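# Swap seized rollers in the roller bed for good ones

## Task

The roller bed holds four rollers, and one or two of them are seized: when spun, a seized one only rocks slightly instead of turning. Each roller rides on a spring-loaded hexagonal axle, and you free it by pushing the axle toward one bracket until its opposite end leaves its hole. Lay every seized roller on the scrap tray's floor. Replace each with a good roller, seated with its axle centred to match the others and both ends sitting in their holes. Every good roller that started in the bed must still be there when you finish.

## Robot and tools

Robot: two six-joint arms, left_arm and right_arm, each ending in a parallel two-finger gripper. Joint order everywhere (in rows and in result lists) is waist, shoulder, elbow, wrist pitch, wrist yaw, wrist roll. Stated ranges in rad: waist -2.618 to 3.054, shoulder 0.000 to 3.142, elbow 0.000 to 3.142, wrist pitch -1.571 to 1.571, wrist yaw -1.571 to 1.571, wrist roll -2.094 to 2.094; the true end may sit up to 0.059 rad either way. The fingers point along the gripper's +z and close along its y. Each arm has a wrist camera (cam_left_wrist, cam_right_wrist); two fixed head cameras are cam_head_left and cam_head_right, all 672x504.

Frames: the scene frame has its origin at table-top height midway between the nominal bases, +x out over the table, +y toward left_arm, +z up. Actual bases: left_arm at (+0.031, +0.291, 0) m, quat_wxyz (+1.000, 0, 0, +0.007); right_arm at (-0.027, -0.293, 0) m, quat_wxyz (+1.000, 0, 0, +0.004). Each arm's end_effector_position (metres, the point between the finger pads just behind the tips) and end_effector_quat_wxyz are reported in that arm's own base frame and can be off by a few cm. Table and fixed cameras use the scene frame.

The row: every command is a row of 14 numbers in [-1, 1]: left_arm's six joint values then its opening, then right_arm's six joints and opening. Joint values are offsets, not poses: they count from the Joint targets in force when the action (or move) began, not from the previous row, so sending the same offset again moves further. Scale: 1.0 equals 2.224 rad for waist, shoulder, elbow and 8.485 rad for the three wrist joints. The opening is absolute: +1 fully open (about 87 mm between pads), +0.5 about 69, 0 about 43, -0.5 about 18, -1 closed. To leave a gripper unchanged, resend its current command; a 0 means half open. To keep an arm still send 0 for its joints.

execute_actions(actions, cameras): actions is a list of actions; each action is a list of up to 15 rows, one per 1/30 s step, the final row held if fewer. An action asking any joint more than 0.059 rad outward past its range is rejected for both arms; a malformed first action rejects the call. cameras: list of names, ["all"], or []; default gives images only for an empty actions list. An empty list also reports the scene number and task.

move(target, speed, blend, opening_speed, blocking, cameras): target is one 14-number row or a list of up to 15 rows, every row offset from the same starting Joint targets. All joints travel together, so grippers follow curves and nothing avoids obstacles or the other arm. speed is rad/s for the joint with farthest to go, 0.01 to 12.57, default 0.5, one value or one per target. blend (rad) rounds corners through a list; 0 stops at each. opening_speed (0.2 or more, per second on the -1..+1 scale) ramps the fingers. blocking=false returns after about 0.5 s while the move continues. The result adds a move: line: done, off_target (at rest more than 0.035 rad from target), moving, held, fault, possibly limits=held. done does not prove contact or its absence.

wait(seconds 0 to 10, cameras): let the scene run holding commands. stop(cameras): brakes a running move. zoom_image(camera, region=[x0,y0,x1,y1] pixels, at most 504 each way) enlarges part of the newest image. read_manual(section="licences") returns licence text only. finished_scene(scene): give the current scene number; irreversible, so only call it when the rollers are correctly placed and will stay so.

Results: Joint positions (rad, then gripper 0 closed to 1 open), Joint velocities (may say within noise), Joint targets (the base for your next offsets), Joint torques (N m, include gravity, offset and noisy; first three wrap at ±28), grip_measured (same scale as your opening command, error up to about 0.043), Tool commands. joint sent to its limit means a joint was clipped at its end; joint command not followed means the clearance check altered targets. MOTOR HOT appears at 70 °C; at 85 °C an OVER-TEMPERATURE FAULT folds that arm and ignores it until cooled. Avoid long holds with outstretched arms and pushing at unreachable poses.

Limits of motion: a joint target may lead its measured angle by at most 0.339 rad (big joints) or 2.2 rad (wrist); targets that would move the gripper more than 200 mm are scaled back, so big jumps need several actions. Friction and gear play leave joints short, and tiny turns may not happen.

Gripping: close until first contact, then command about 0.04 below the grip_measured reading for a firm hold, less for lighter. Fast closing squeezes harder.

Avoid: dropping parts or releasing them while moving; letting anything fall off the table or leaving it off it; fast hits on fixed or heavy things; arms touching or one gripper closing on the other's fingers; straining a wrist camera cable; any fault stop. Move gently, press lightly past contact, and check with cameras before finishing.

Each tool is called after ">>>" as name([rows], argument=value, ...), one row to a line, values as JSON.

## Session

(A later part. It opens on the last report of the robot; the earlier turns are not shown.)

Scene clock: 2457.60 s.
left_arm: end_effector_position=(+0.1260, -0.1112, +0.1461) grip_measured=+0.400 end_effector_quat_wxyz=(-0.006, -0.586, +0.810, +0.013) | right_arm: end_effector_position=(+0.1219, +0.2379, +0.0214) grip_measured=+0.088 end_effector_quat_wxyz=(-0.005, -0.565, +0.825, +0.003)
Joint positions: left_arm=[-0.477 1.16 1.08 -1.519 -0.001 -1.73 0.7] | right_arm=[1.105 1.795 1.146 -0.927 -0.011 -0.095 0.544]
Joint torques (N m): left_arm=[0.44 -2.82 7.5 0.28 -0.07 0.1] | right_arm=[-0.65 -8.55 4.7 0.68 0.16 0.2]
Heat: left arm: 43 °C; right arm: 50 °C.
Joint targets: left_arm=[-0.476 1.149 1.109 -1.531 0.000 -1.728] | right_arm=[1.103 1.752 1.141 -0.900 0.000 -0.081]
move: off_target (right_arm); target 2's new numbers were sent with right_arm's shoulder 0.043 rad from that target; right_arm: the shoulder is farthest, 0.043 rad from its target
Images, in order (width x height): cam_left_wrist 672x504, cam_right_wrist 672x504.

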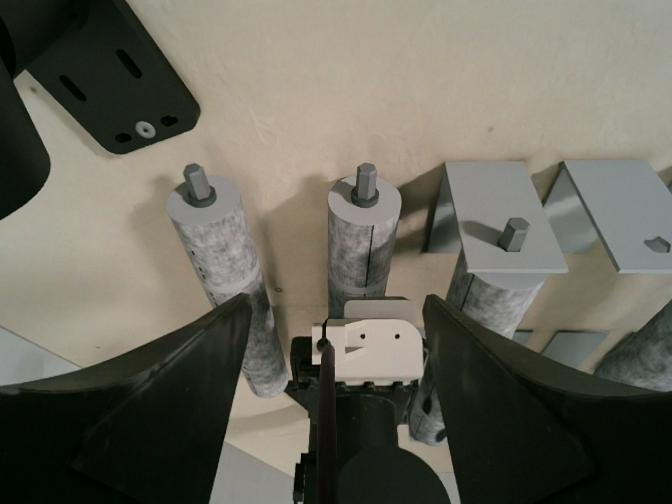

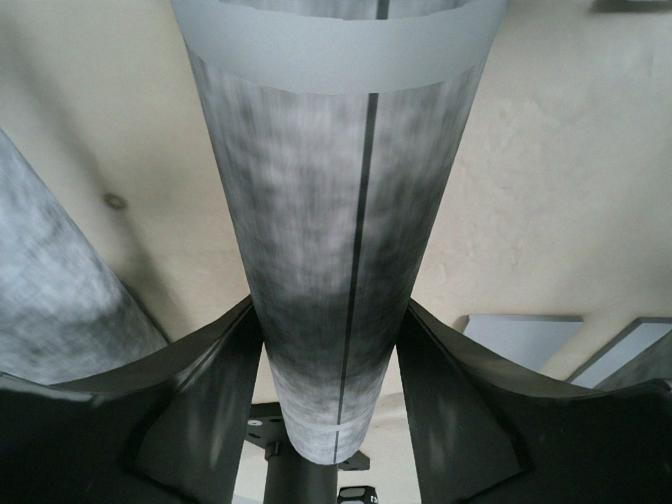

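>>> move(target=[0,0,0,0,0,0,0.4,0.0027,-0.0324,0.1569,-0.0483,0,0,-0.1], speed=0.3, cameras=["cam_left_wrist","cam_right_wrist"])

>>> zoom_image(camera="cam_left_wrist", region=[300, 120, 440, 225])

Scene clock: 2495.53 s.
left_arm: end_effector_position=(+0.1260, -0.1112, +0.1461) grip_measured=+0.400 end_effector_quat_wxyz=(-0.006, -0.586, +0.810, +0.013) | right_arm: end_effector_position=(+0.1248, +0.2432, +0.1030) grip_measured=+0.087 end_effector_quat_wxyz=(-0.009, -0.565, +0.825, +0.000)
Joint positions: left_arm=[-0.477 1.16 1.08 -1.519 -0.001 -1.73 0.7] | right_arm=[1.105 1.752 1.427 -1.262 -0.009 -0.095 0.544]
Joint torques (N m): left_arm=[0.43 -2.82 7.5 0.27 -0.07 0.11] | right_arm=[-0.1 -10.77 11.33 -0.17 0.15 0.19]
Heat: left arm: 44 °C; right arm: 51 °C.
Joint targets: left_arm=[-0.476 1.149 1.109 -1.531 0.000 -1.728] | right_arm=[1.109 1.680 1.490 -1.310 0.000 -0.081]
move: off_target (right_arm); right_arm: the shoulder is farthest, 0.072 rad from its target
Images, in order (width x height): cam_left_wrist 672x504, cam_right_wrist 672x504.

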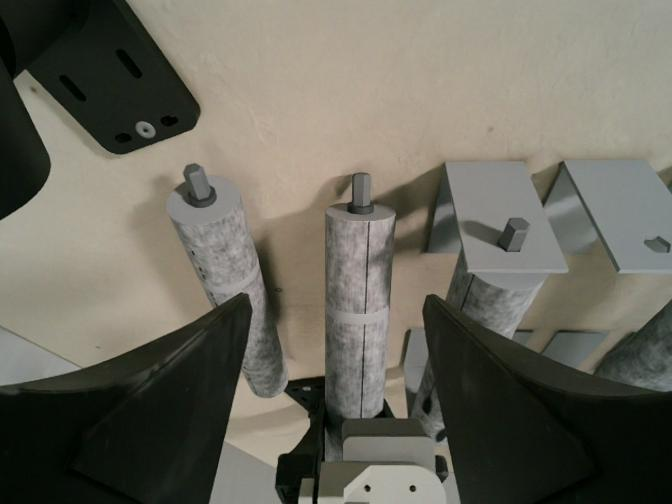

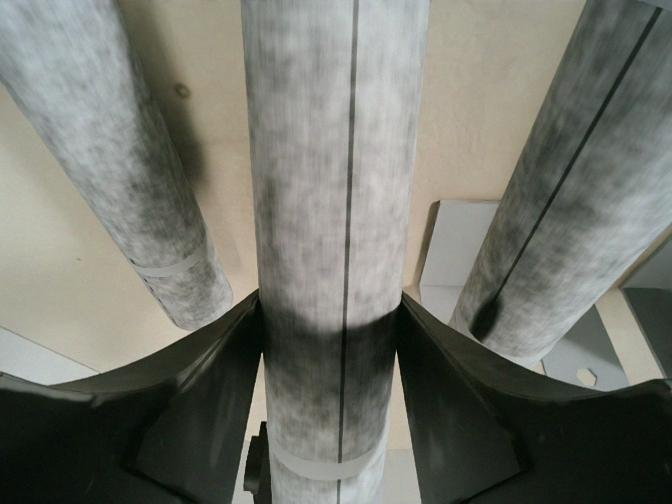

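Scaled by 3.600.

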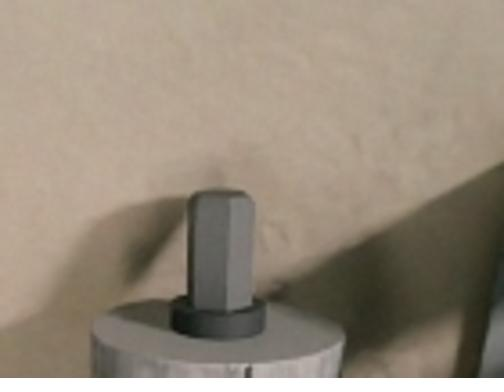

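>>> move(target=[0,0,0,0,0,0,0.4,-0.0027,0.0324,-0.1569,0.0483,0,0,0.065], speed=0.25, opening_speed=0.2, cameras=["cam_left_wrist","cam_right_wrist"])

Scene clock: 2591.13 s.
left_arm: end_effector_position=(+0.1260, -0.1112, +0.1461) grip_measured=+0.400 end_effector_quat_wxyz=(-0.006, -0.586, +0.810, +0.013) | right_arm: end_effector_position=(+0.1219, +0.2371, +0.0246) grip_measured=+0.087 end_effector_quat_wxyz=(+0.006, -0.566, +0.825, +0.009)
Joint positions: left_arm=[-0.477 1.16 1.08 -1.519 -0.001 -1.73 0.7] | right_arm=[1.105 1.764 1.126 -0.914 -0.009 -0.097 0.544]
Joint torques (N m): left_arm=[0.43 -2.85 7.49 0.28 -0.07 0.1] | right_arm=[-0.57 -6.09 6.58 0.58 0.16 0.2]
Heat: left arm: 45 °C; right arm: 54 °C.
Joint targets: left_arm=[-0.476 1.149 1.109 -1.531 0.000 -1.728] | right_arm=[1.103 1.752 1.141 -0.900 0.000 -0.081]
move: done
Images, in order (width x height): cam_left_wrist 672x504, cam_right_wrist 672x504.

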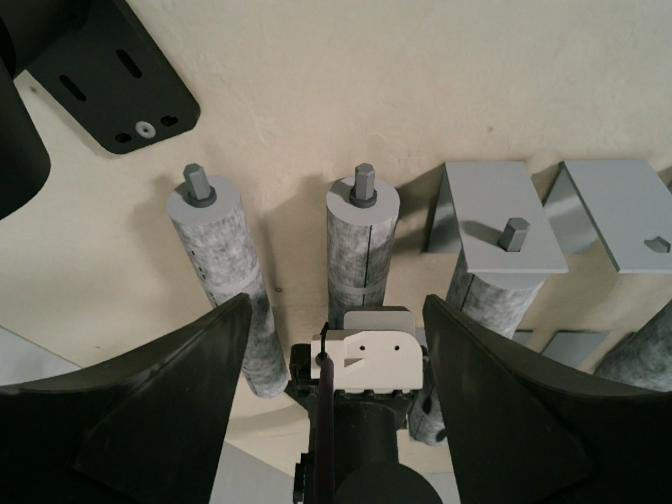

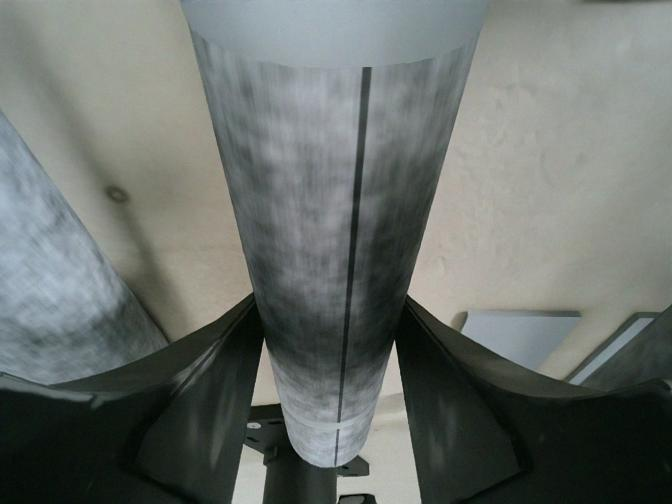

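>>> move([
  [0,0,0,0,0,0,0.4,0,0,0,0.0001,0,0,0.4],
  [0,0,0,0,0,0,0.4,-0.0027,-0.1448,-0.0234,0.0191,-0.0042,0.0005,0.4],
], speed=[0.2,0.4], opening_speed=0.4, cameras=["cam_left_wrist","cam_right_wrist"])

Scene clock: 2630.00 s.
left_arm: end_effector_position=(+0.1260, -0.1112, +0.1461) grip_measured=+0.400 end_effector_quat_wxyz=(-0.006, -0.586, +0.810, +0.013) | right_arm: end_effector_position=(+0.1379, +0.2703, +0.0994) grip_measured=+0.400 end_effector_quat_wxyz=(+0.177, -0.554, +0.806, +0.105)
Joint positions: left_arm=[-0.477 1.16 1.08 -1.519 -0.001 -1.73 0.7] | right_arm=[1.105 1.459 1.094 -0.791 -0.012 -0.097 0.7]
Joint torques (N m): left_arm=[0.42 -2.85 7.5 0.28 -0.07 0.1] | right_arm=[-0.7 -5.97 5.93 1.76 -0.15 0.19]
Heat: left arm: 45 °C; right arm: 47 °C.
Joint targets: left_arm=[-0.476 1.149 1.109 -1.531 0.000 -1.728] | right_arm=[1.097 1.430 1.089 -0.738 -0.036 -0.077]
move: off_target (right_arm); right_arm: the wrist pitch is farthest, 0.053 rad from its target
Images, in order (width x height): cam_left_wrist 672x504, cam_right_wrist 672x504.

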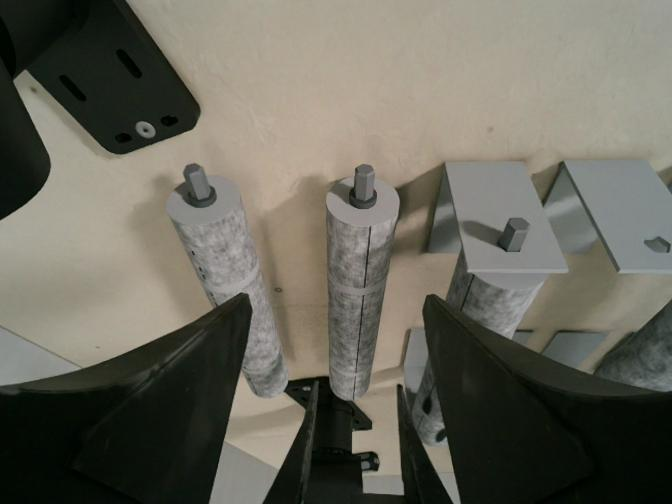

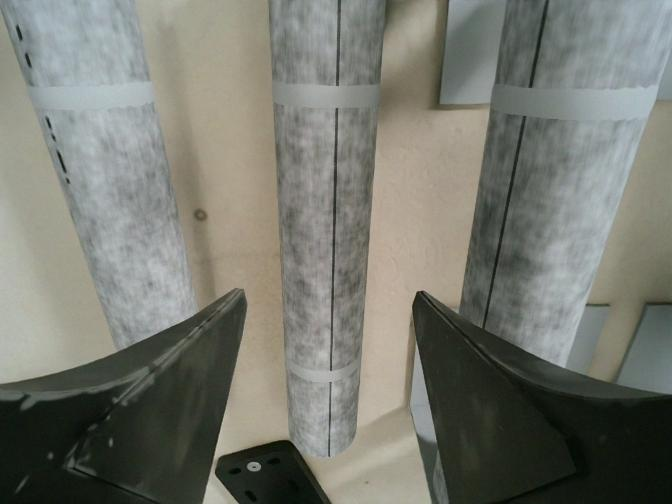

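>>> move(target=[0,0,0,0,0,0,0.4,0.0013,-0.0045,-0.0787,0.0212,0.0007,0.001,0.4], speed=0.4, cameras=["cam_right_wrist"])

Scene clock: 2685.10 s.
left_arm: end_effector_position=(+0.1260, -0.1112, +0.1461) grip_measured=+0.400 end_effector_quat_wxyz=(-0.006, -0.586, +0.810, +0.013) | right_arm: end_effector_position=(+0.1331, +0.2613, +0.0547) grip_measured=+0.400 end_effector_quat_wxyz=(+0.176, -0.551, +0.809, +0.105)
Joint positions: left_arm=[-0.477 1.16 1.08 -1.519 -0.001 -1.73 0.7] | right_arm=[1.105 1.459 0.913 -0.611 -0.012 -0.089 0.7]
Joint torques (N m): left_arm=[0.42 -2.82 7.49 0.28 -0.07 0.1] | right_arm=[-0.43 -6.61 6.05 1.79 -0.08 0.22]
Heat: left arm: 45 °C; right arm: 45 °C.
Joint targets: left_arm=[-0.476 1.149 1.109 -1.531 0.000 -1.728] | right_arm=[1.100 1.420 0.914 -0.558 -0.030 -0.069]
move: off_target (right_arm); right_arm: the wrist pitch is farthest, 0.053 rad from its target
Images, in order (width x height): cam_right_wrist 672x504.

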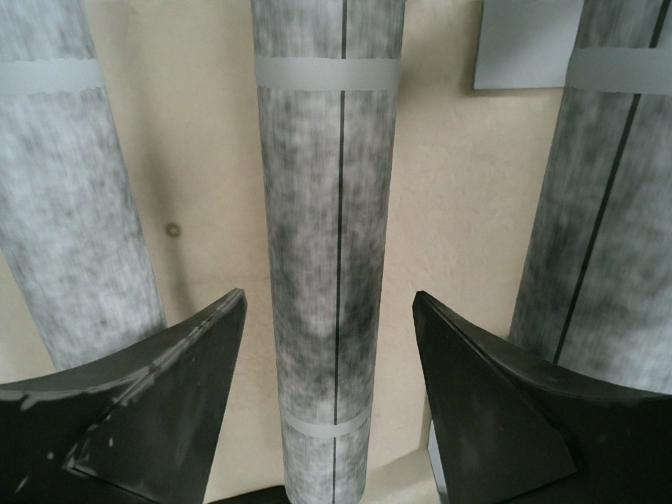

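>>> move(target=[0,0,0,0,0,0,0.4,0,0.0202,-0.0396,0.0159,0,0,0.4], speed=0.2, cameras=["cam_right_wrist"])

Scene clock: 2699.30 s.
left_arm: end_effector_position=(+0.1260, -0.1112, +0.1461) grip_measured=+0.400 end_effector_quat_wxyz=(-0.006, -0.586, +0.810, +0.013) | right_arm: end_effector_position=(+0.1350, +0.2651, +0.0376) grip_measured=+0.400 end_effector_quat_wxyz=(+0.197, -0.549, +0.804, +0.116)
Joint positions: left_arm=[-0.477 1.16 1.08 -1.519 -0.001 -1.73 0.7] | right_arm=[1.105 1.459 0.827 -0.478 -0.012 -0.089 0.7]
Joint torques (N m): left_arm=[0.43 -2.84 7.47 0.27 -0.07 0.1] | right_arm=[-0.47 -3.14 5.83 1.88 -0.1 0.21]
Heat: left arm: 45 °C; right arm: 45 °C.
Joint targets: left_arm=[-0.476 1.149 1.109 -1.531 0.000 -1.728] | right_arm=[1.100 1.465 0.826 -0.423 -0.030 -0.069]
move: off_target (right_arm); right_arm: the wrist pitch is farthest, 0.055 rad from its target
Images, in order (width x height): cam_right_wrist 672x504.

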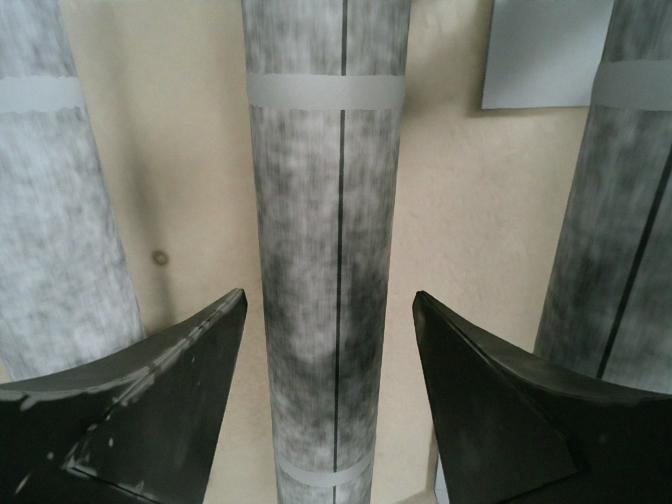

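>>> move([
  [0,0,0,0,0,0,0.4,0,0.0157,0,0,0,0,0.4],
  [0,0,0,0,0,0,0.4,0,0.0157,0,0,0,0,0.2],
], speed=0.2, opening_speed=0.4, cameras=["cam_right_wrist"])

>>> move(target=[0,0,0,0,0,0,0.4,-0.0155,0,0,0,0,0,0.2], speed=0.06, cameras=["cam_left_wrist","cam_right_wrist"])

>>> zoom_image(camera="cam_left_wrist", region=[320, 140, 440, 230])

Scene clock: 2714.40 s.
left_arm: end_effector_position=(+0.1260, -0.1112, +0.1461) grip_measured=+0.400 end_effector_quat_wxyz=(-0.006, -0.586, +0.810, +0.013) | right_arm: end_effector_position=(+0.1337, +0.2626, +0.0271) grip_measured=+0.200 end_effector_quat_wxyz=(+0.181, -0.551, +0.808, +0.108)
Joint positions: left_arm=[-0.477 1.16 1.08 -1.519 -0.001 -1.73 0.7] | right_arm=[1.105 1.497 0.827 -0.476 -0.012 -0.089 0.6]
Joint torques (N m): left_arm=[0.44 -2.85 7.47 0.28 -0.07 0.1] | right_arm=[-0.47 -3.48 5.79 1.8 -0.1 0.21]
Heat: left arm: 46 °C; right arm: 43 °C.
Joint targets: left_arm=[-0.476 1.149 1.109 -1.531 0.000 -1.728] | right_arm=[1.100 1.500 0.826 -0.423 -0.030 -0.069]
move: off_target (right_arm); target 2's new numbers were sent with right_arm's wrist pitch 0.053 rad from that target; right_arm: the wrist pitch is farthest, 0.053 rad from its target
Images, in order (width x height): cam_right_wrist 672x504.

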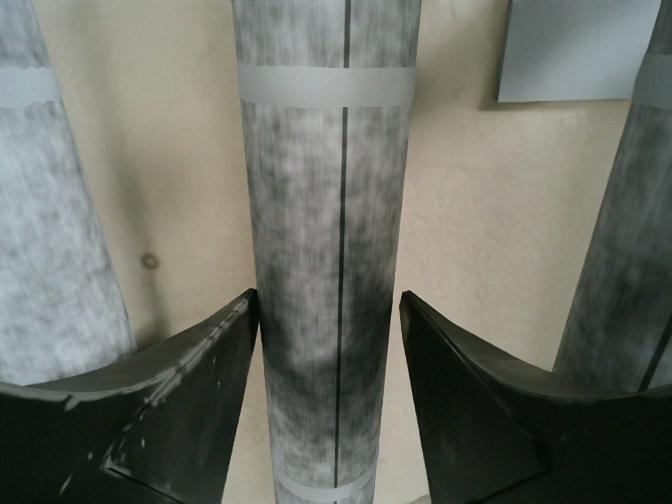

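Scene clock: 2715.27 s.
left_arm: end_effector_position=(+0.1260, -0.1112, +0.1461) grip_measured=+0.400 end_effector_quat_wxyz=(-0.006, -0.586, +0.810, +0.013) | right_arm: end_effector_position=(+0.1423, +0.2580, +0.0271) grip_measured=+0.200 end_effector_quat_wxyz=(+0.183, -0.535, +0.818, +0.105)
Joint positions: left_arm=[-0.477 1.16 1.08 -1.519 -0.001 -1.73 0.7] | right_arm=[1.071 1.497 0.827 -0.476 -0.012 -0.085 0.6]
Joint torques (N m): left_arm=[0.44 -2.82 7.49 0.28 -0.07 0.1] | right_arm=[-0.76 -3.56 5.75 1.81 -0.09 0.19]
Heat: left arm: 46 °C; right arm: 43 °C.
Joint targets: left_arm=[-0.476 1.149 1.109 -1.531 0.000 -1.728] | right_arm=[1.065 1.500 0.826 -0.423 -0.030 -0.069]
move: off_target (right_arm); right_arm: the wrist pitch is farthest, 0.053 rad from its target
Images, in order (width x height): cam_left_wrist 672x504, cam_right_wrist 672x504.

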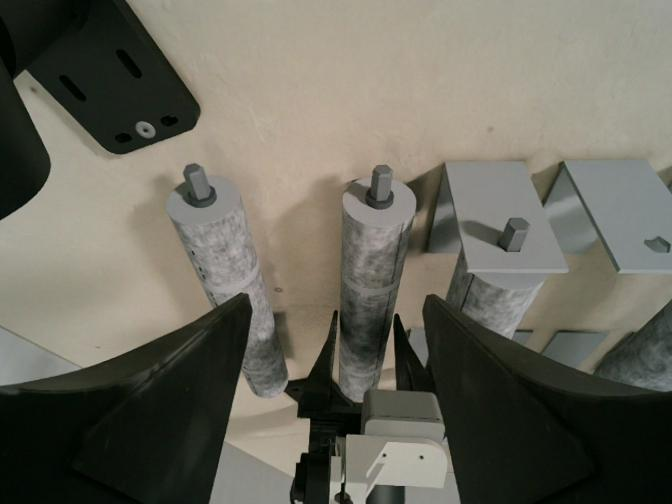

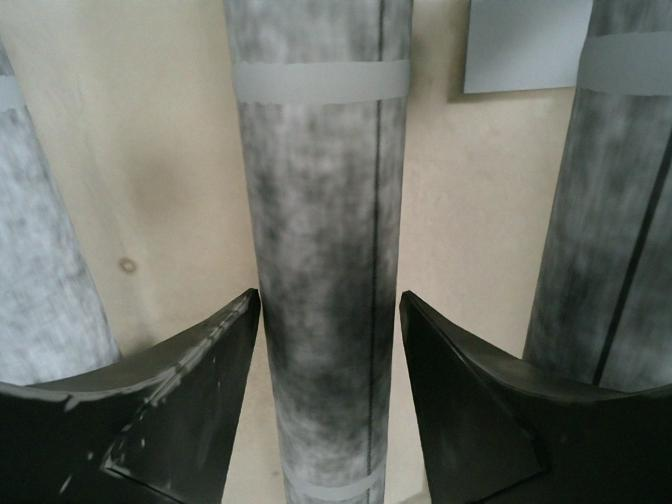

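Scaled by 4.200.

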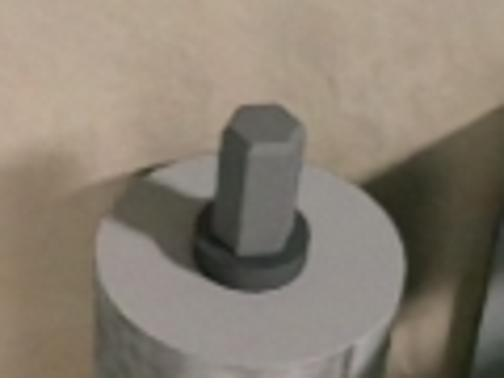

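>>> move(target=[0,0,0,0,0,0,0.4,0,0,0,0,0,0,-0.15], speed=0.06, opening_speed=0.3, cameras=["cam_left_wrist","cam_right_wrist"])

>>> zoom_image(camera="cam_left_wrist", region=[350, 150, 420, 210])

>>> zoom_image(camera="cam_left_wrist", region=[480, 205, 550, 265])

Scene clock: 2726.57 s.
left_arm: end_effector_position=(+0.1260, -0.1112, +0.1461) grip_measured=+0.400 end_effector_quat_wxyz=(-0.006, -0.586, +0.810, +0.013) | right_arm: end_effector_position=(+0.1432, +0.2576, +0.0271) grip_measured=+0.089 end_effector_quat_wxyz=(+0.183, -0.535, +0.818, +0.105)
Joint positions: left_arm=[-0.477 1.16 1.08 -1.519 -0.001 -1.73 0.7] | right_arm=[1.068 1.497 0.827 -0.476 -0.012 -0.086 0.545]
Joint torques (N m): left_arm=[0.43 -2.84 7.49 0.27 -0.07 0.1] | right_arm=[-0.65 -3.43 5.79 1.82 -0.08 0.2]
Heat: left arm: 46 °C; right arm: 42 °C.
Joint targets: left_arm=[-0.476 1.149 1.109 -1.531 0.000 -1.728] | right_arm=[1.065 1.500 0.826 -0.423 -0.030 -0.069]
move: off_target (right_arm); right_arm: the wrist pitch is farthest, 0.053 rad from its target
Images, in order (width x height): cam_left_wrist 672x504, cam_right_wrist 672x504.

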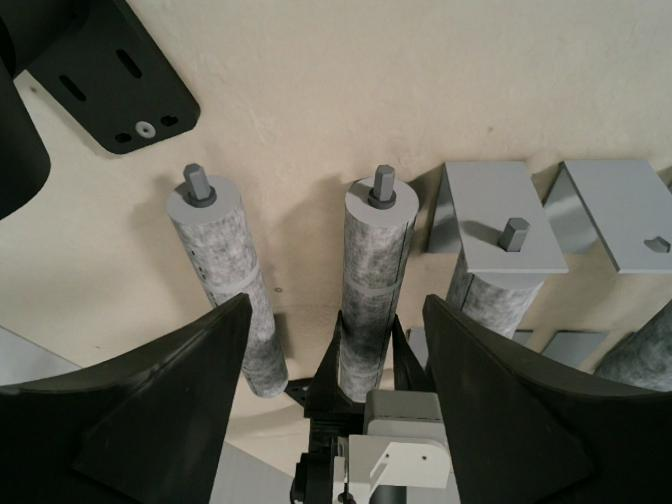

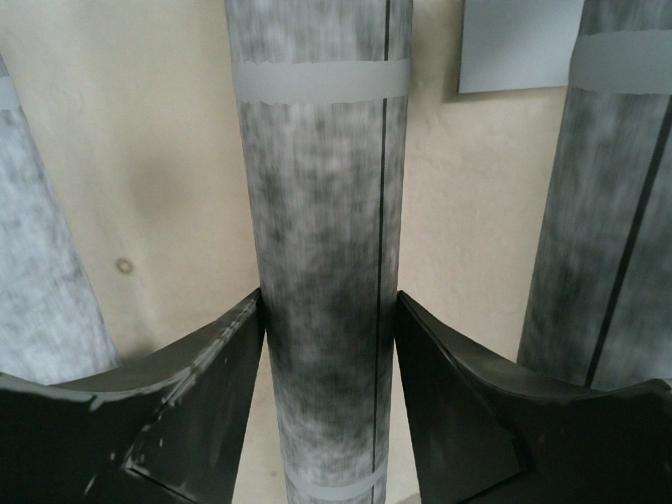

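Scaled by 7.200.

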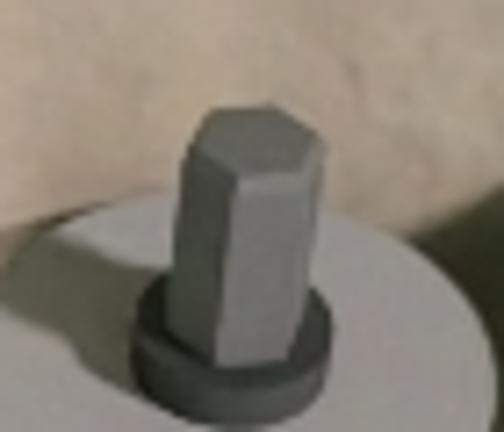

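Scaled by 7.200.

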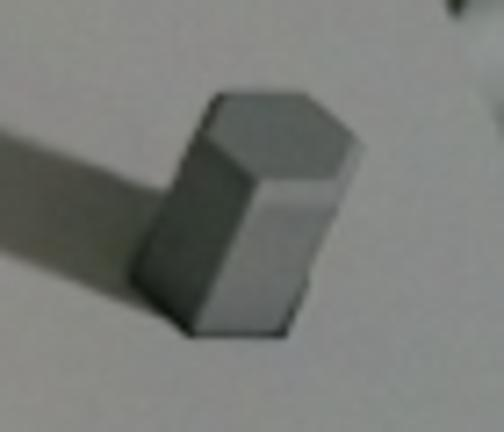

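>>> move(target=[0,0,0,0,0,0,0.4,0,-0.063,0.2131,-0.0668,0,0,-0.15], speed=0.4, cameras=["cam_left_wrist","cam_right_wrist","cam_head_left"])

Scene clock: 2754.43 s.
left_arm: end_effector_position=(+0.1260, -0.1112, +0.1461) grip_measured=+0.400 end_effector_quat_wxyz=(-0.006, -0.586, +0.810, +0.013) | right_arm: end_effector_position=(+0.1361, +0.2447, +0.1360) grip_measured=+0.089 end_effector_quat_wxyz=(+0.152, -0.538, +0.824, +0.088)
Joint positions: left_arm=[-0.477 1.16 1.08 -1.519 -0.001 -1.73 0.7] | right_arm=[1.068 1.42 1.219 -1.016 -0.012 -0.086 0.545]
Joint torques (N m): left_arm=[0.44 -2.82 7.5 0.28 -0.07 0.1] | right_arm=[-0.59 -8.16 13.29 1.38 -0.11 0.21]
Heat: left arm: 46 °C; right arm: 42 °C.
Joint targets: left_arm=[-0.476 1.149 1.109 -1.531 0.000 -1.728] | right_arm=[1.065 1.360 1.300 -0.990 -0.030 -0.069]
move: off_target (right_arm); right_arm: the elbow is farthest, 0.081 rad from its target
Images, in order (width x height): cam_head_left 672x504, cam_left_wrist 672x504, cam_right_wrist 672x504.

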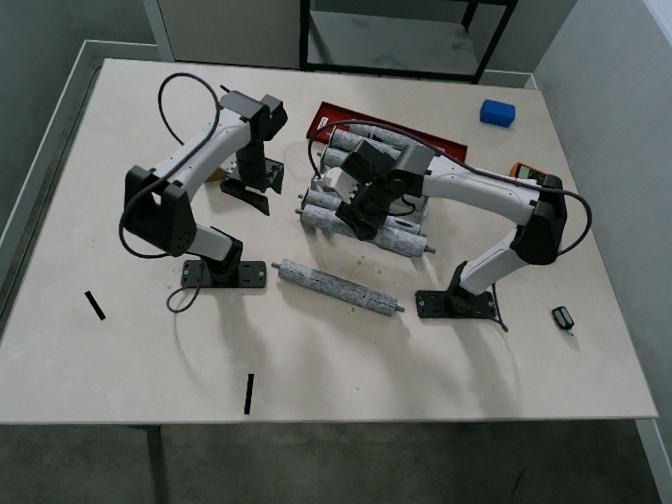

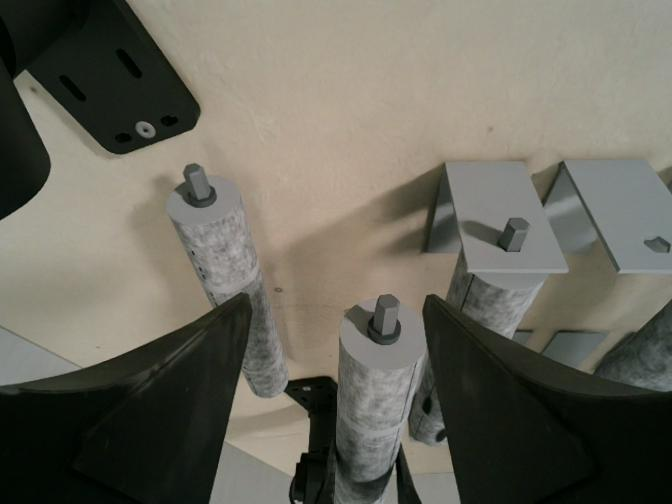

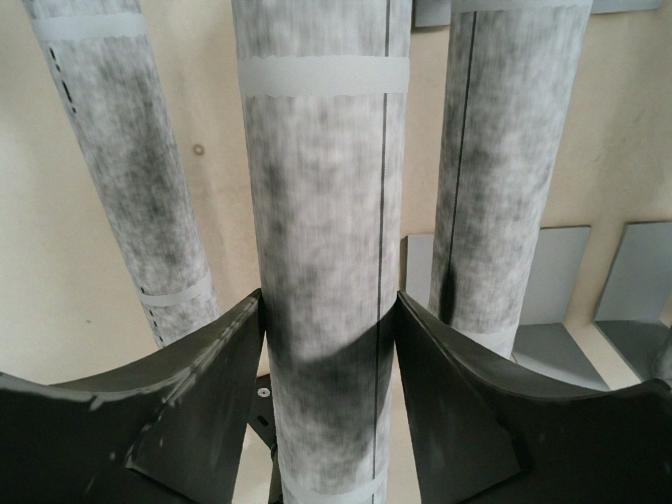

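>>> zoom_image(camera="cam_left_wrist", region=[345, 280, 430, 355])

Scaled by 5.929.

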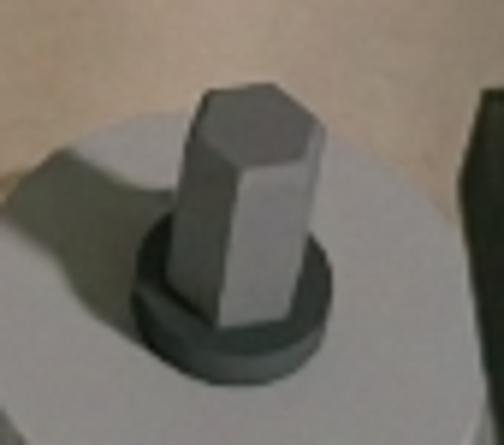

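>>> move(target=[0.0263,0.3058,0.2757,0.0092,0,0.007,0.4,0,0,0,0,0,0,-0.15], speed=0.8, cameras=["cam_left_wrist","cam_right_wrist"])

Scene clock: 2817.50 s.
left_arm: end_effector_position=(+0.2881, -0.1762, +0.1429) grip_measured=+0.400 end_effector_quat_wxyz=(-0.009, -0.584, +0.812, +0.016) | right_arm: end_effector_position=(+0.1361, +0.2447, +0.1360) grip_measured=+0.089 end_effector_quat_wxyz=(+0.152, -0.538, +0.824, +0.088)
Joint positions: left_arm=[-0.426 1.835 1.69 -1.462 -0.001 -1.673 0.7] | right_arm=[1.068 1.42 1.219 -1.016 -0.012 -0.086 0.545]
Joint torques (N m): left_arm=[0.58 -7.6 7.8 0.52 -0.07 0.11] | right_arm=[-0.72 -8.12 13.24 1.37 -0.09 0.19]
Heat: left arm: 46 °C; right arm: 50 °C.
Joint targets: left_arm=[-0.418 1.830 1.723 -1.453 0.000 -1.669] | right_arm=[1.065 1.360 1.300 -0.990 -0.030 -0.069]
move: off_target (right_arm); right_arm: the elbow is farthest, 0.081 rad from its target
Images, in order (width x height): cam_left_wrist 672x504, cam_right_wrist 672x504.

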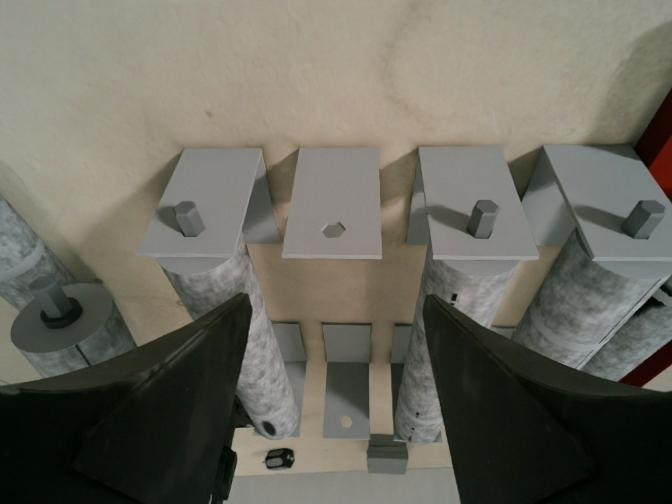

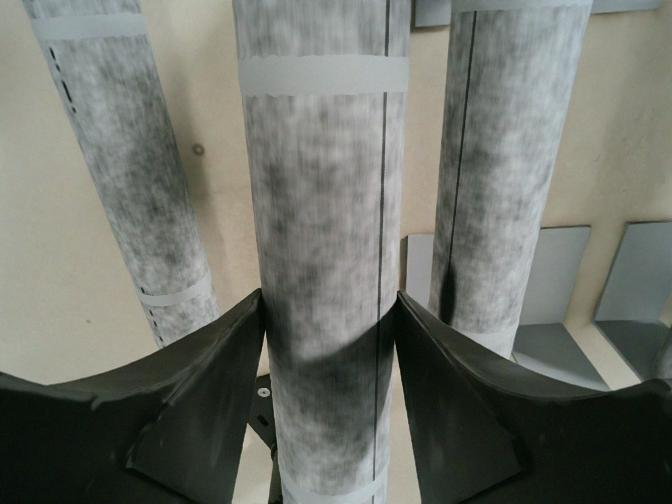

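>>> zoom_image(camera="cam_left_wrist", region=[290, 200, 390, 270])

>>> zoom_image(camera="cam_left_wrist", region=[0, 250, 120, 340])

>>> zoom_image(camera="cam_left_wrist", region=[440, 180, 540, 250])

Scaled by 5.040.

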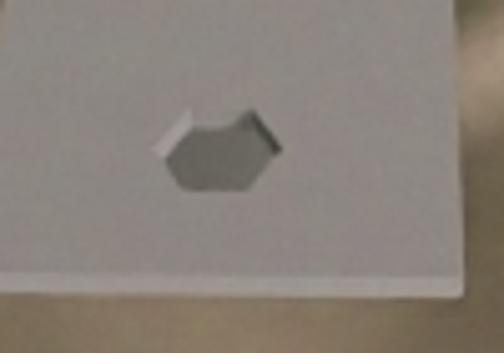

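Scaled by 4.200.

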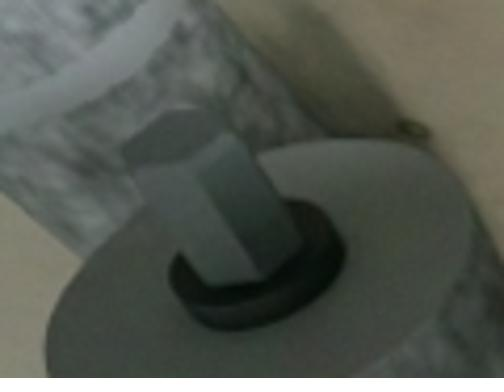

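Scaled by 5.040.

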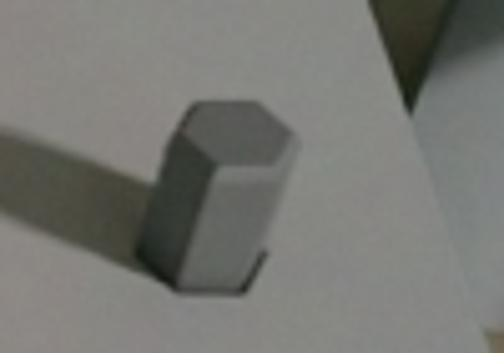

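>>> move([
  [0,0,0,0,0,0,0.4,0,0,0.0674,-0.0177,0,0,-0.15],
  [0,0,0,0,0,0,0.4,-0.2293,0.1484,0.1799,-0.0295,-0.0189,-0.0649,-0.15],
], speed=0.4, blend=[0.05,0], cameras=["cam_left_wrist","cam_right_wrist"])

Scene clock: 2857.03 s.
left_arm: end_effector_position=(+0.2881, -0.1762, +0.1429) grip_measured=+0.400 end_effector_quat_wxyz=(-0.009, -0.584, +0.812, +0.016) | right_arm: end_effector_position=(+0.2798, +0.1772, +0.1587) grip_measured=+0.089 end_effector_quat_wxyz=(+0.117, -0.547, +0.825, +0.074)
Joint positions: left_arm=[-0.426 1.835 1.69 -1.462 -0.001 -1.673 0.7] | right_arm=[0.553 1.713 1.617 -1.243 -0.155 -0.6 0.544]
Joint torques (N m): left_arm=[0.58 -7.6 7.83 0.52 -0.07 0.11] | right_arm=[0.14 -6.93 13.26 0.88 -0.35 -0.1]
Heat: left arm: 45 °C; right arm: 53 °C.
Joint targets: left_arm=[-0.418 1.830 1.723 -1.453 0.000 -1.669] | right_arm=[0.555 1.690 1.700 -1.240 -0.190 -0.619]
move: off_target (right_arm); right_arm: the elbow is farthest, 0.083 rad from its target
Images, in order (width x height): cam_left_wrist 672x504, cam_right_wrist 672x504.

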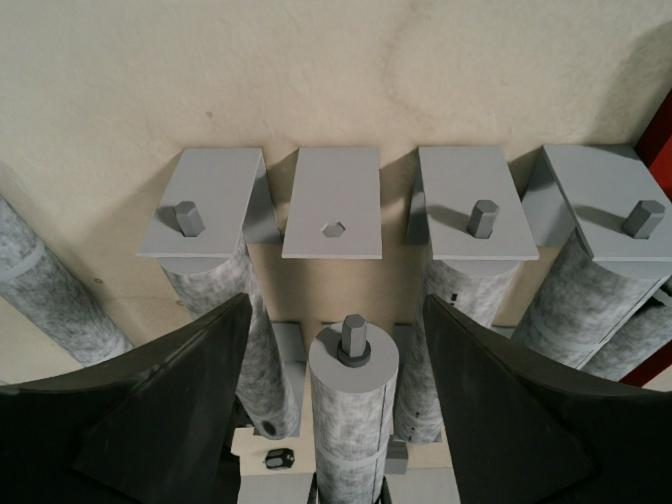

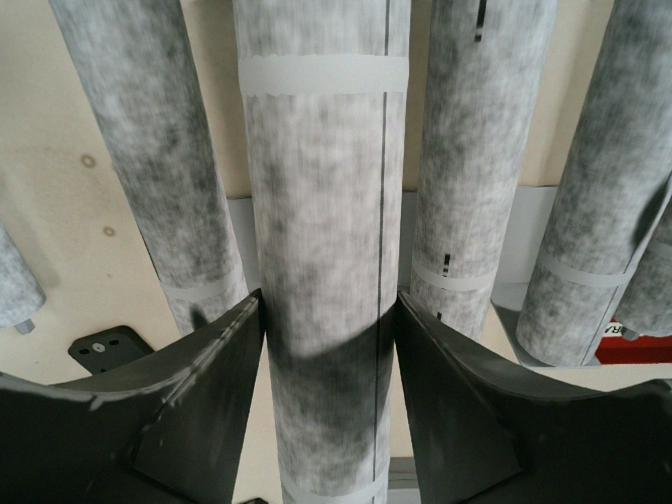

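>>> zoom_image(camera="cam_left_wrist", region=[315, 300, 395, 370])

Scaled by 6.300.

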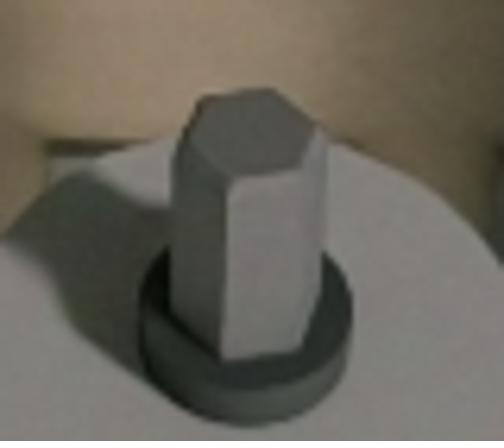

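>>> move(target=[0,0,0,0,0,0,0.4,0.0585,-0.0607,-0.0967,0.0192,0.0283,0.0105,-0.15], speed=0.25, cameras=["cam_left_wrist","cam_right_wrist"])

>>> zoom_image(camera="cam_left_wrist", region=[280, 200, 400, 390])

Scene clock: 2982.93 s.
left_arm: end_effector_position=(+0.2881, -0.1762, +0.1429) grip_measured=+0.400 end_effector_quat_wxyz=(-0.009, -0.584, +0.812, +0.016) | right_arm: end_effector_position=(+0.2592, +0.1807, +0.1430) grip_measured=+0.089 end_effector_quat_wxyz=(+0.124, -0.569, +0.813, +0.003)
Joint positions: left_arm=[-0.426 1.835 1.69 -1.462 -0.001 -1.673 0.7] | right_arm=[0.683 1.635 1.46 -1.148 0.012 -0.539 0.545]
Joint torques (N m): left_arm=[0.58 -7.6 7.82 0.52 -0.07 0.11] | right_arm=[0.29 -10.86 8.14 1.64 0.35 0.17]
Heat: left arm: 45 °C; right arm: 62 °C.
Joint targets: left_arm=[-0.418 1.830 1.723 -1.453 0.000 -1.669] | right_arm=[0.686 1.555 1.485 -1.077 0.050 -0.530]
move: off_target (right_arm); right_arm: the shoulder is farthest, 0.080 rad from its target
Images, in order (width x height): cam_left_wrist 672x504, cam_right_wrist 672x504.

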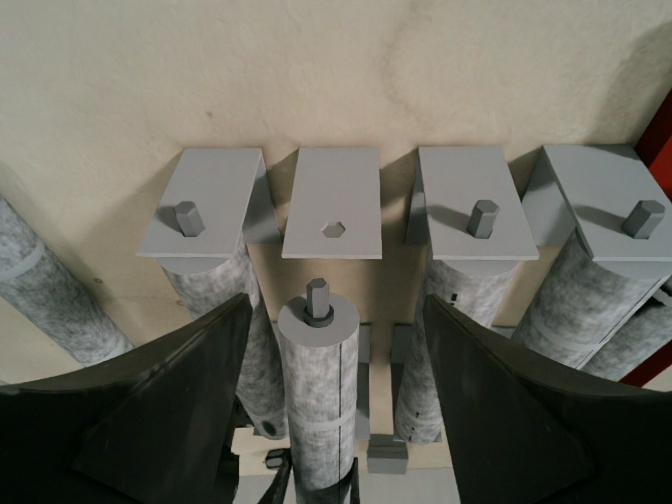

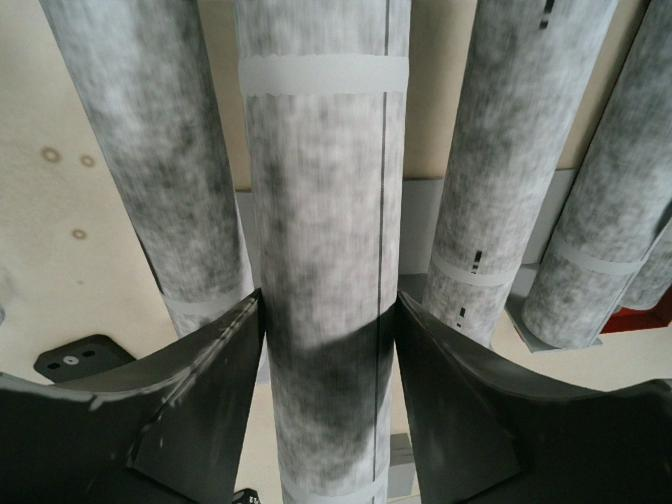

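Scaled by 2.653.

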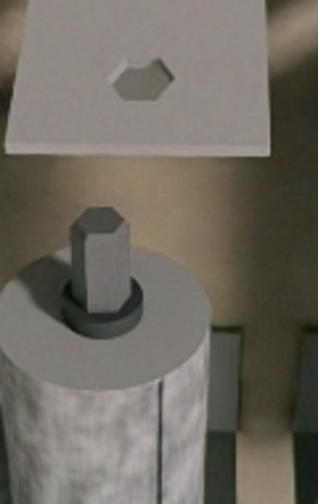

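>>> move(target=[0,0,0,0,0,0,0.4,0.0075,0.0142,-0.0425,0.018,0.0025,0.0018,-0.15], speed=0.3, cameras=["cam_left_wrist"])

>>> zoom_image(camera="cam_left_wrist", region=[280, 200, 400, 320])

Scene clock: 3013.40 s.
left_arm: end_effector_position=(+0.2881, -0.1762, +0.1429) grip_measured=+0.400 end_effector_quat_wxyz=(-0.009, -0.584, +0.812, +0.016) | right_arm: end_effector_position=(+0.2677, +0.1881, +0.1204) grip_measured=+0.089 end_effector_quat_wxyz=(+0.146, -0.563, +0.814, -0.003)
Joint positions: left_arm=[-0.426 1.835 1.69 -1.462 -0.001 -1.673 0.7] | right_arm=[0.693 1.635 1.364 -1.007 0.031 -0.522 0.545]
Joint torques (N m): left_arm=[0.57 -7.58 7.8 0.52 -0.07 0.11] | right_arm=[0.38 -8.46 8.42 1.89 0.36 0.13]
Heat: left arm: 46 °C; right arm: 57 °C.
Joint targets: left_arm=[-0.418 1.830 1.723 -1.453 0.000 -1.669] | right_arm=[0.702 1.587 1.391 -0.925 0.071 -0.515]
move: off_target (right_arm); right_arm: the wrist pitch is farthest, 0.083 rad from its target
Images, in order (width x height): cam_left_wrist 672x504.

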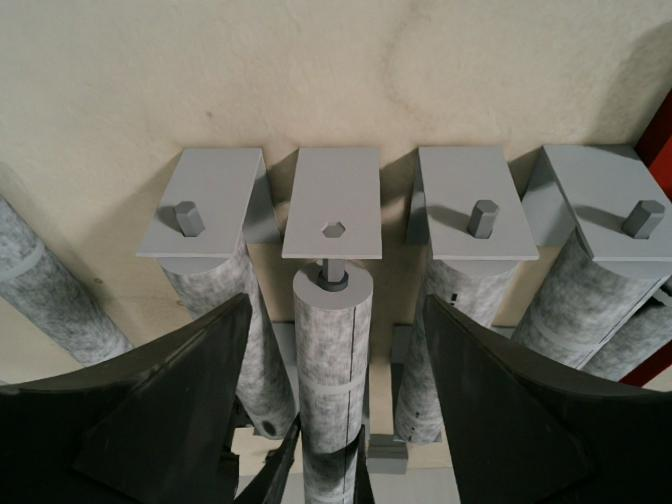

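Scaled by 4.200.

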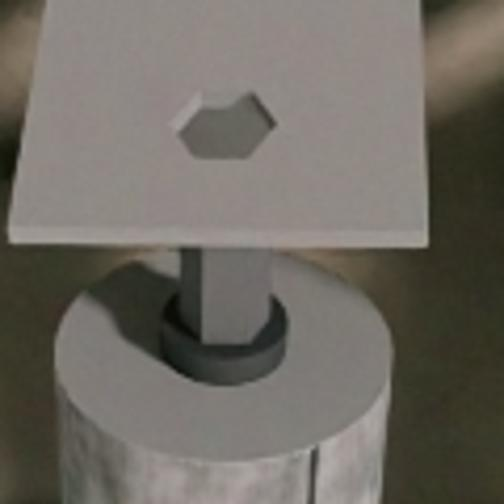

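>>> move(target=[0,0,0,0,0,0,0.4,0.0067,0.0225,0.0315,0,0.002,0.0017,-0.15], speed=0.2, cameras=["cam_left_wrist"])

>>> zoom_image(camera="cam_left_wrist", region=[280, 200, 400, 320])

Scene clock: 3038.67 s.
left_arm: end_effector_position=(+0.2881, -0.1762, +0.1429) grip_measured=+0.400 end_effector_quat_wxyz=(-0.009, -0.584, +0.812, +0.016) | right_arm: end_effector_position=(+0.2692, +0.1941, +0.1177) grip_measured=+0.089 end_effector_quat_wxyz=(+0.145, -0.563, +0.814, -0.008)
Joint positions: left_arm=[-0.426 1.835 1.69 -1.462 -0.001 -1.673 0.7] | right_arm=[0.709 1.658 1.377 -1.002 0.045 -0.508 0.545]
Joint torques (N m): left_arm=[0.57 -7.58 7.8 0.52 -0.07 0.11] | right_arm=[0.36 -6.68 13.71 1.79 0.41 0.15]
Heat: left arm: 46 °C; right arm: 56 °C.
Joint targets: left_arm=[-0.418 1.830 1.723 -1.453 0.000 -1.669] | right_arm=[0.717 1.637 1.461 -0.925 0.088 -0.501]
move: off_target (right_arm); right_arm: the elbow is farthest, 0.084 rad from its target
Images, in order (width x height): cam_left_wrist 672x504.

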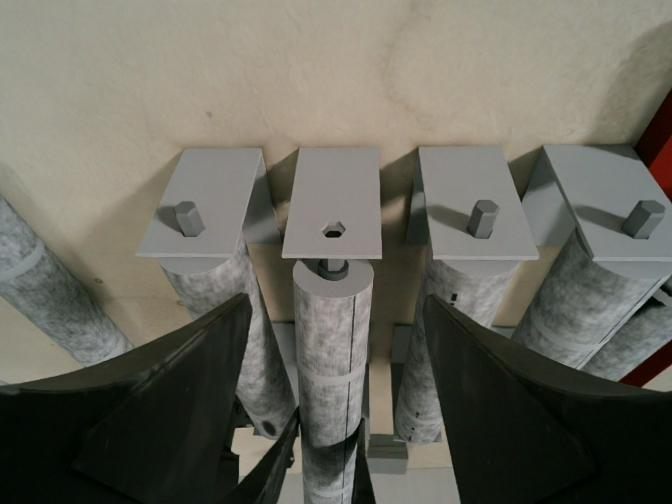

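Scaled by 4.200.

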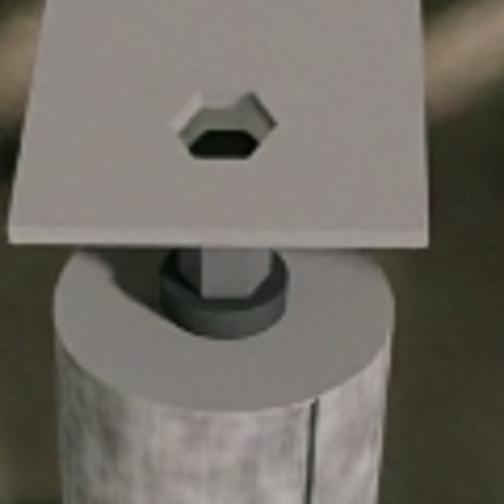

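>>> move(target=[0,0,0,0,0,0,0.4,0.0036,0.013,0.0184,0,0.0004,0.0009,-0.15], speed=0.2, cameras=["cam_left_wrist"])

>>> zoom_image(camera="cam_left_wrist", region=[280, 200, 400, 320])

Scene clock: 3066.50 s.
left_arm: end_effector_position=(+0.2881, -0.1762, +0.1429) grip_measured=+0.400 end_effector_quat_wxyz=(-0.009, -0.584, +0.812, +0.016) | right_arm: end_effector_position=(+0.2765, +0.1988, +0.1190) grip_measured=+0.089 end_effector_quat_wxyz=(+0.148, -0.561, +0.814, -0.012)
Joint positions: left_arm=[-0.426 1.835 1.69 -1.462 -0.001 -1.673 0.7] | right_arm=[0.711 1.686 1.411 -1.002 0.055 -0.503 0.545]
Joint torques (N m): left_arm=[0.58 -7.57 7.82 0.51 -0.07 0.11] | right_arm=[0.57 -6.54 14.19 1.83 0.36 0.19]
Heat: left arm: 46 °C; right arm: 57 °C.
Joint targets: left_arm=[-0.418 1.830 1.723 -1.453 0.000 -1.669] | right_arm=[0.725 1.666 1.502 -0.925 0.092 -0.493]
move: off_target (right_arm); right_arm: the elbow is farthest, 0.091 rad from its target
Images, in order (width x height): cam_left_wrist 672x504.

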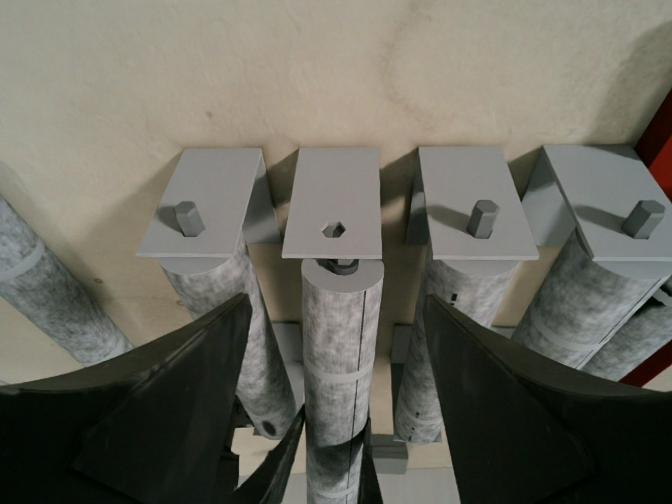

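Scaled by 4.200.

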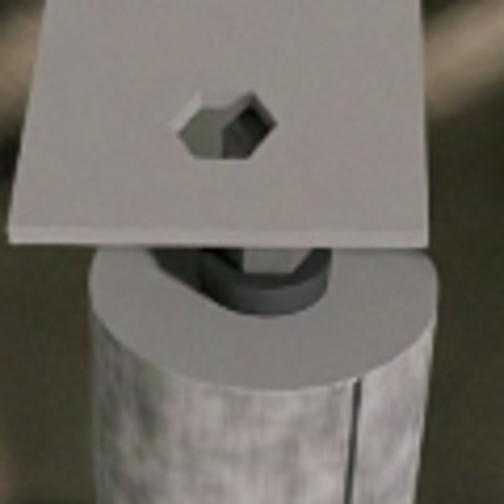

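>>> move(target=[0,0,0,0,0,0,0.4,0.0112,0.0094,0.0099,0,0.0009,0.0025,-0.15], speed=0.15, cameras=["cam_left_wrist"])

>>> zoom_image(camera="cam_left_wrist", region=[280, 200, 400, 320])

Scene clock: 3082.23 s.
left_arm: end_effector_position=(+0.2881, -0.1762, +0.1429) grip_measured=+0.400 end_effector_quat_wxyz=(-0.009, -0.584, +0.812, +0.016) | right_arm: end_effector_position=(+0.2756, +0.2009, +0.1191) grip_measured=+0.089 end_effector_quat_wxyz=(+0.143, -0.560, +0.816, -0.025)
Joint positions: left_arm=[-0.426 1.835 1.69 -1.462 -0.001 -1.673 0.7] | right_arm=[0.731 1.703 1.43 -1.019 0.086 -0.483 0.545]
Joint torques (N m): left_arm=[0.59 -7.58 7.82 0.52 -0.07 0.11] | right_arm=[0.99 -6.45 14.45 1.98 0.23 0.17]
Heat: left arm: 46 °C; right arm: 58 °C.
Joint targets: left_arm=[-0.418 1.830 1.723 -1.453 0.000 -1.669] | right_arm=[0.750 1.687 1.524 -0.925 0.099 -0.472]
move: off_target (right_arm); right_arm: the elbow is farthest, 0.094 rad from its target
Images, in order (width x height): cam_left_wrist 672x504.

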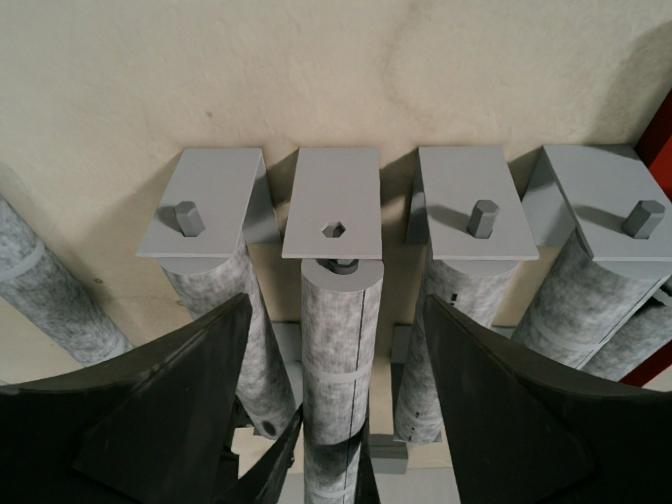

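Scaled by 4.200.

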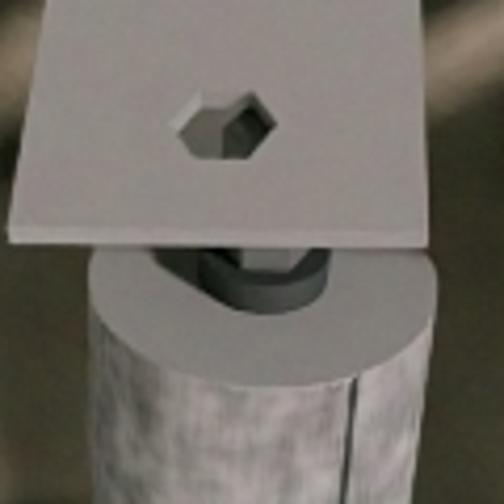

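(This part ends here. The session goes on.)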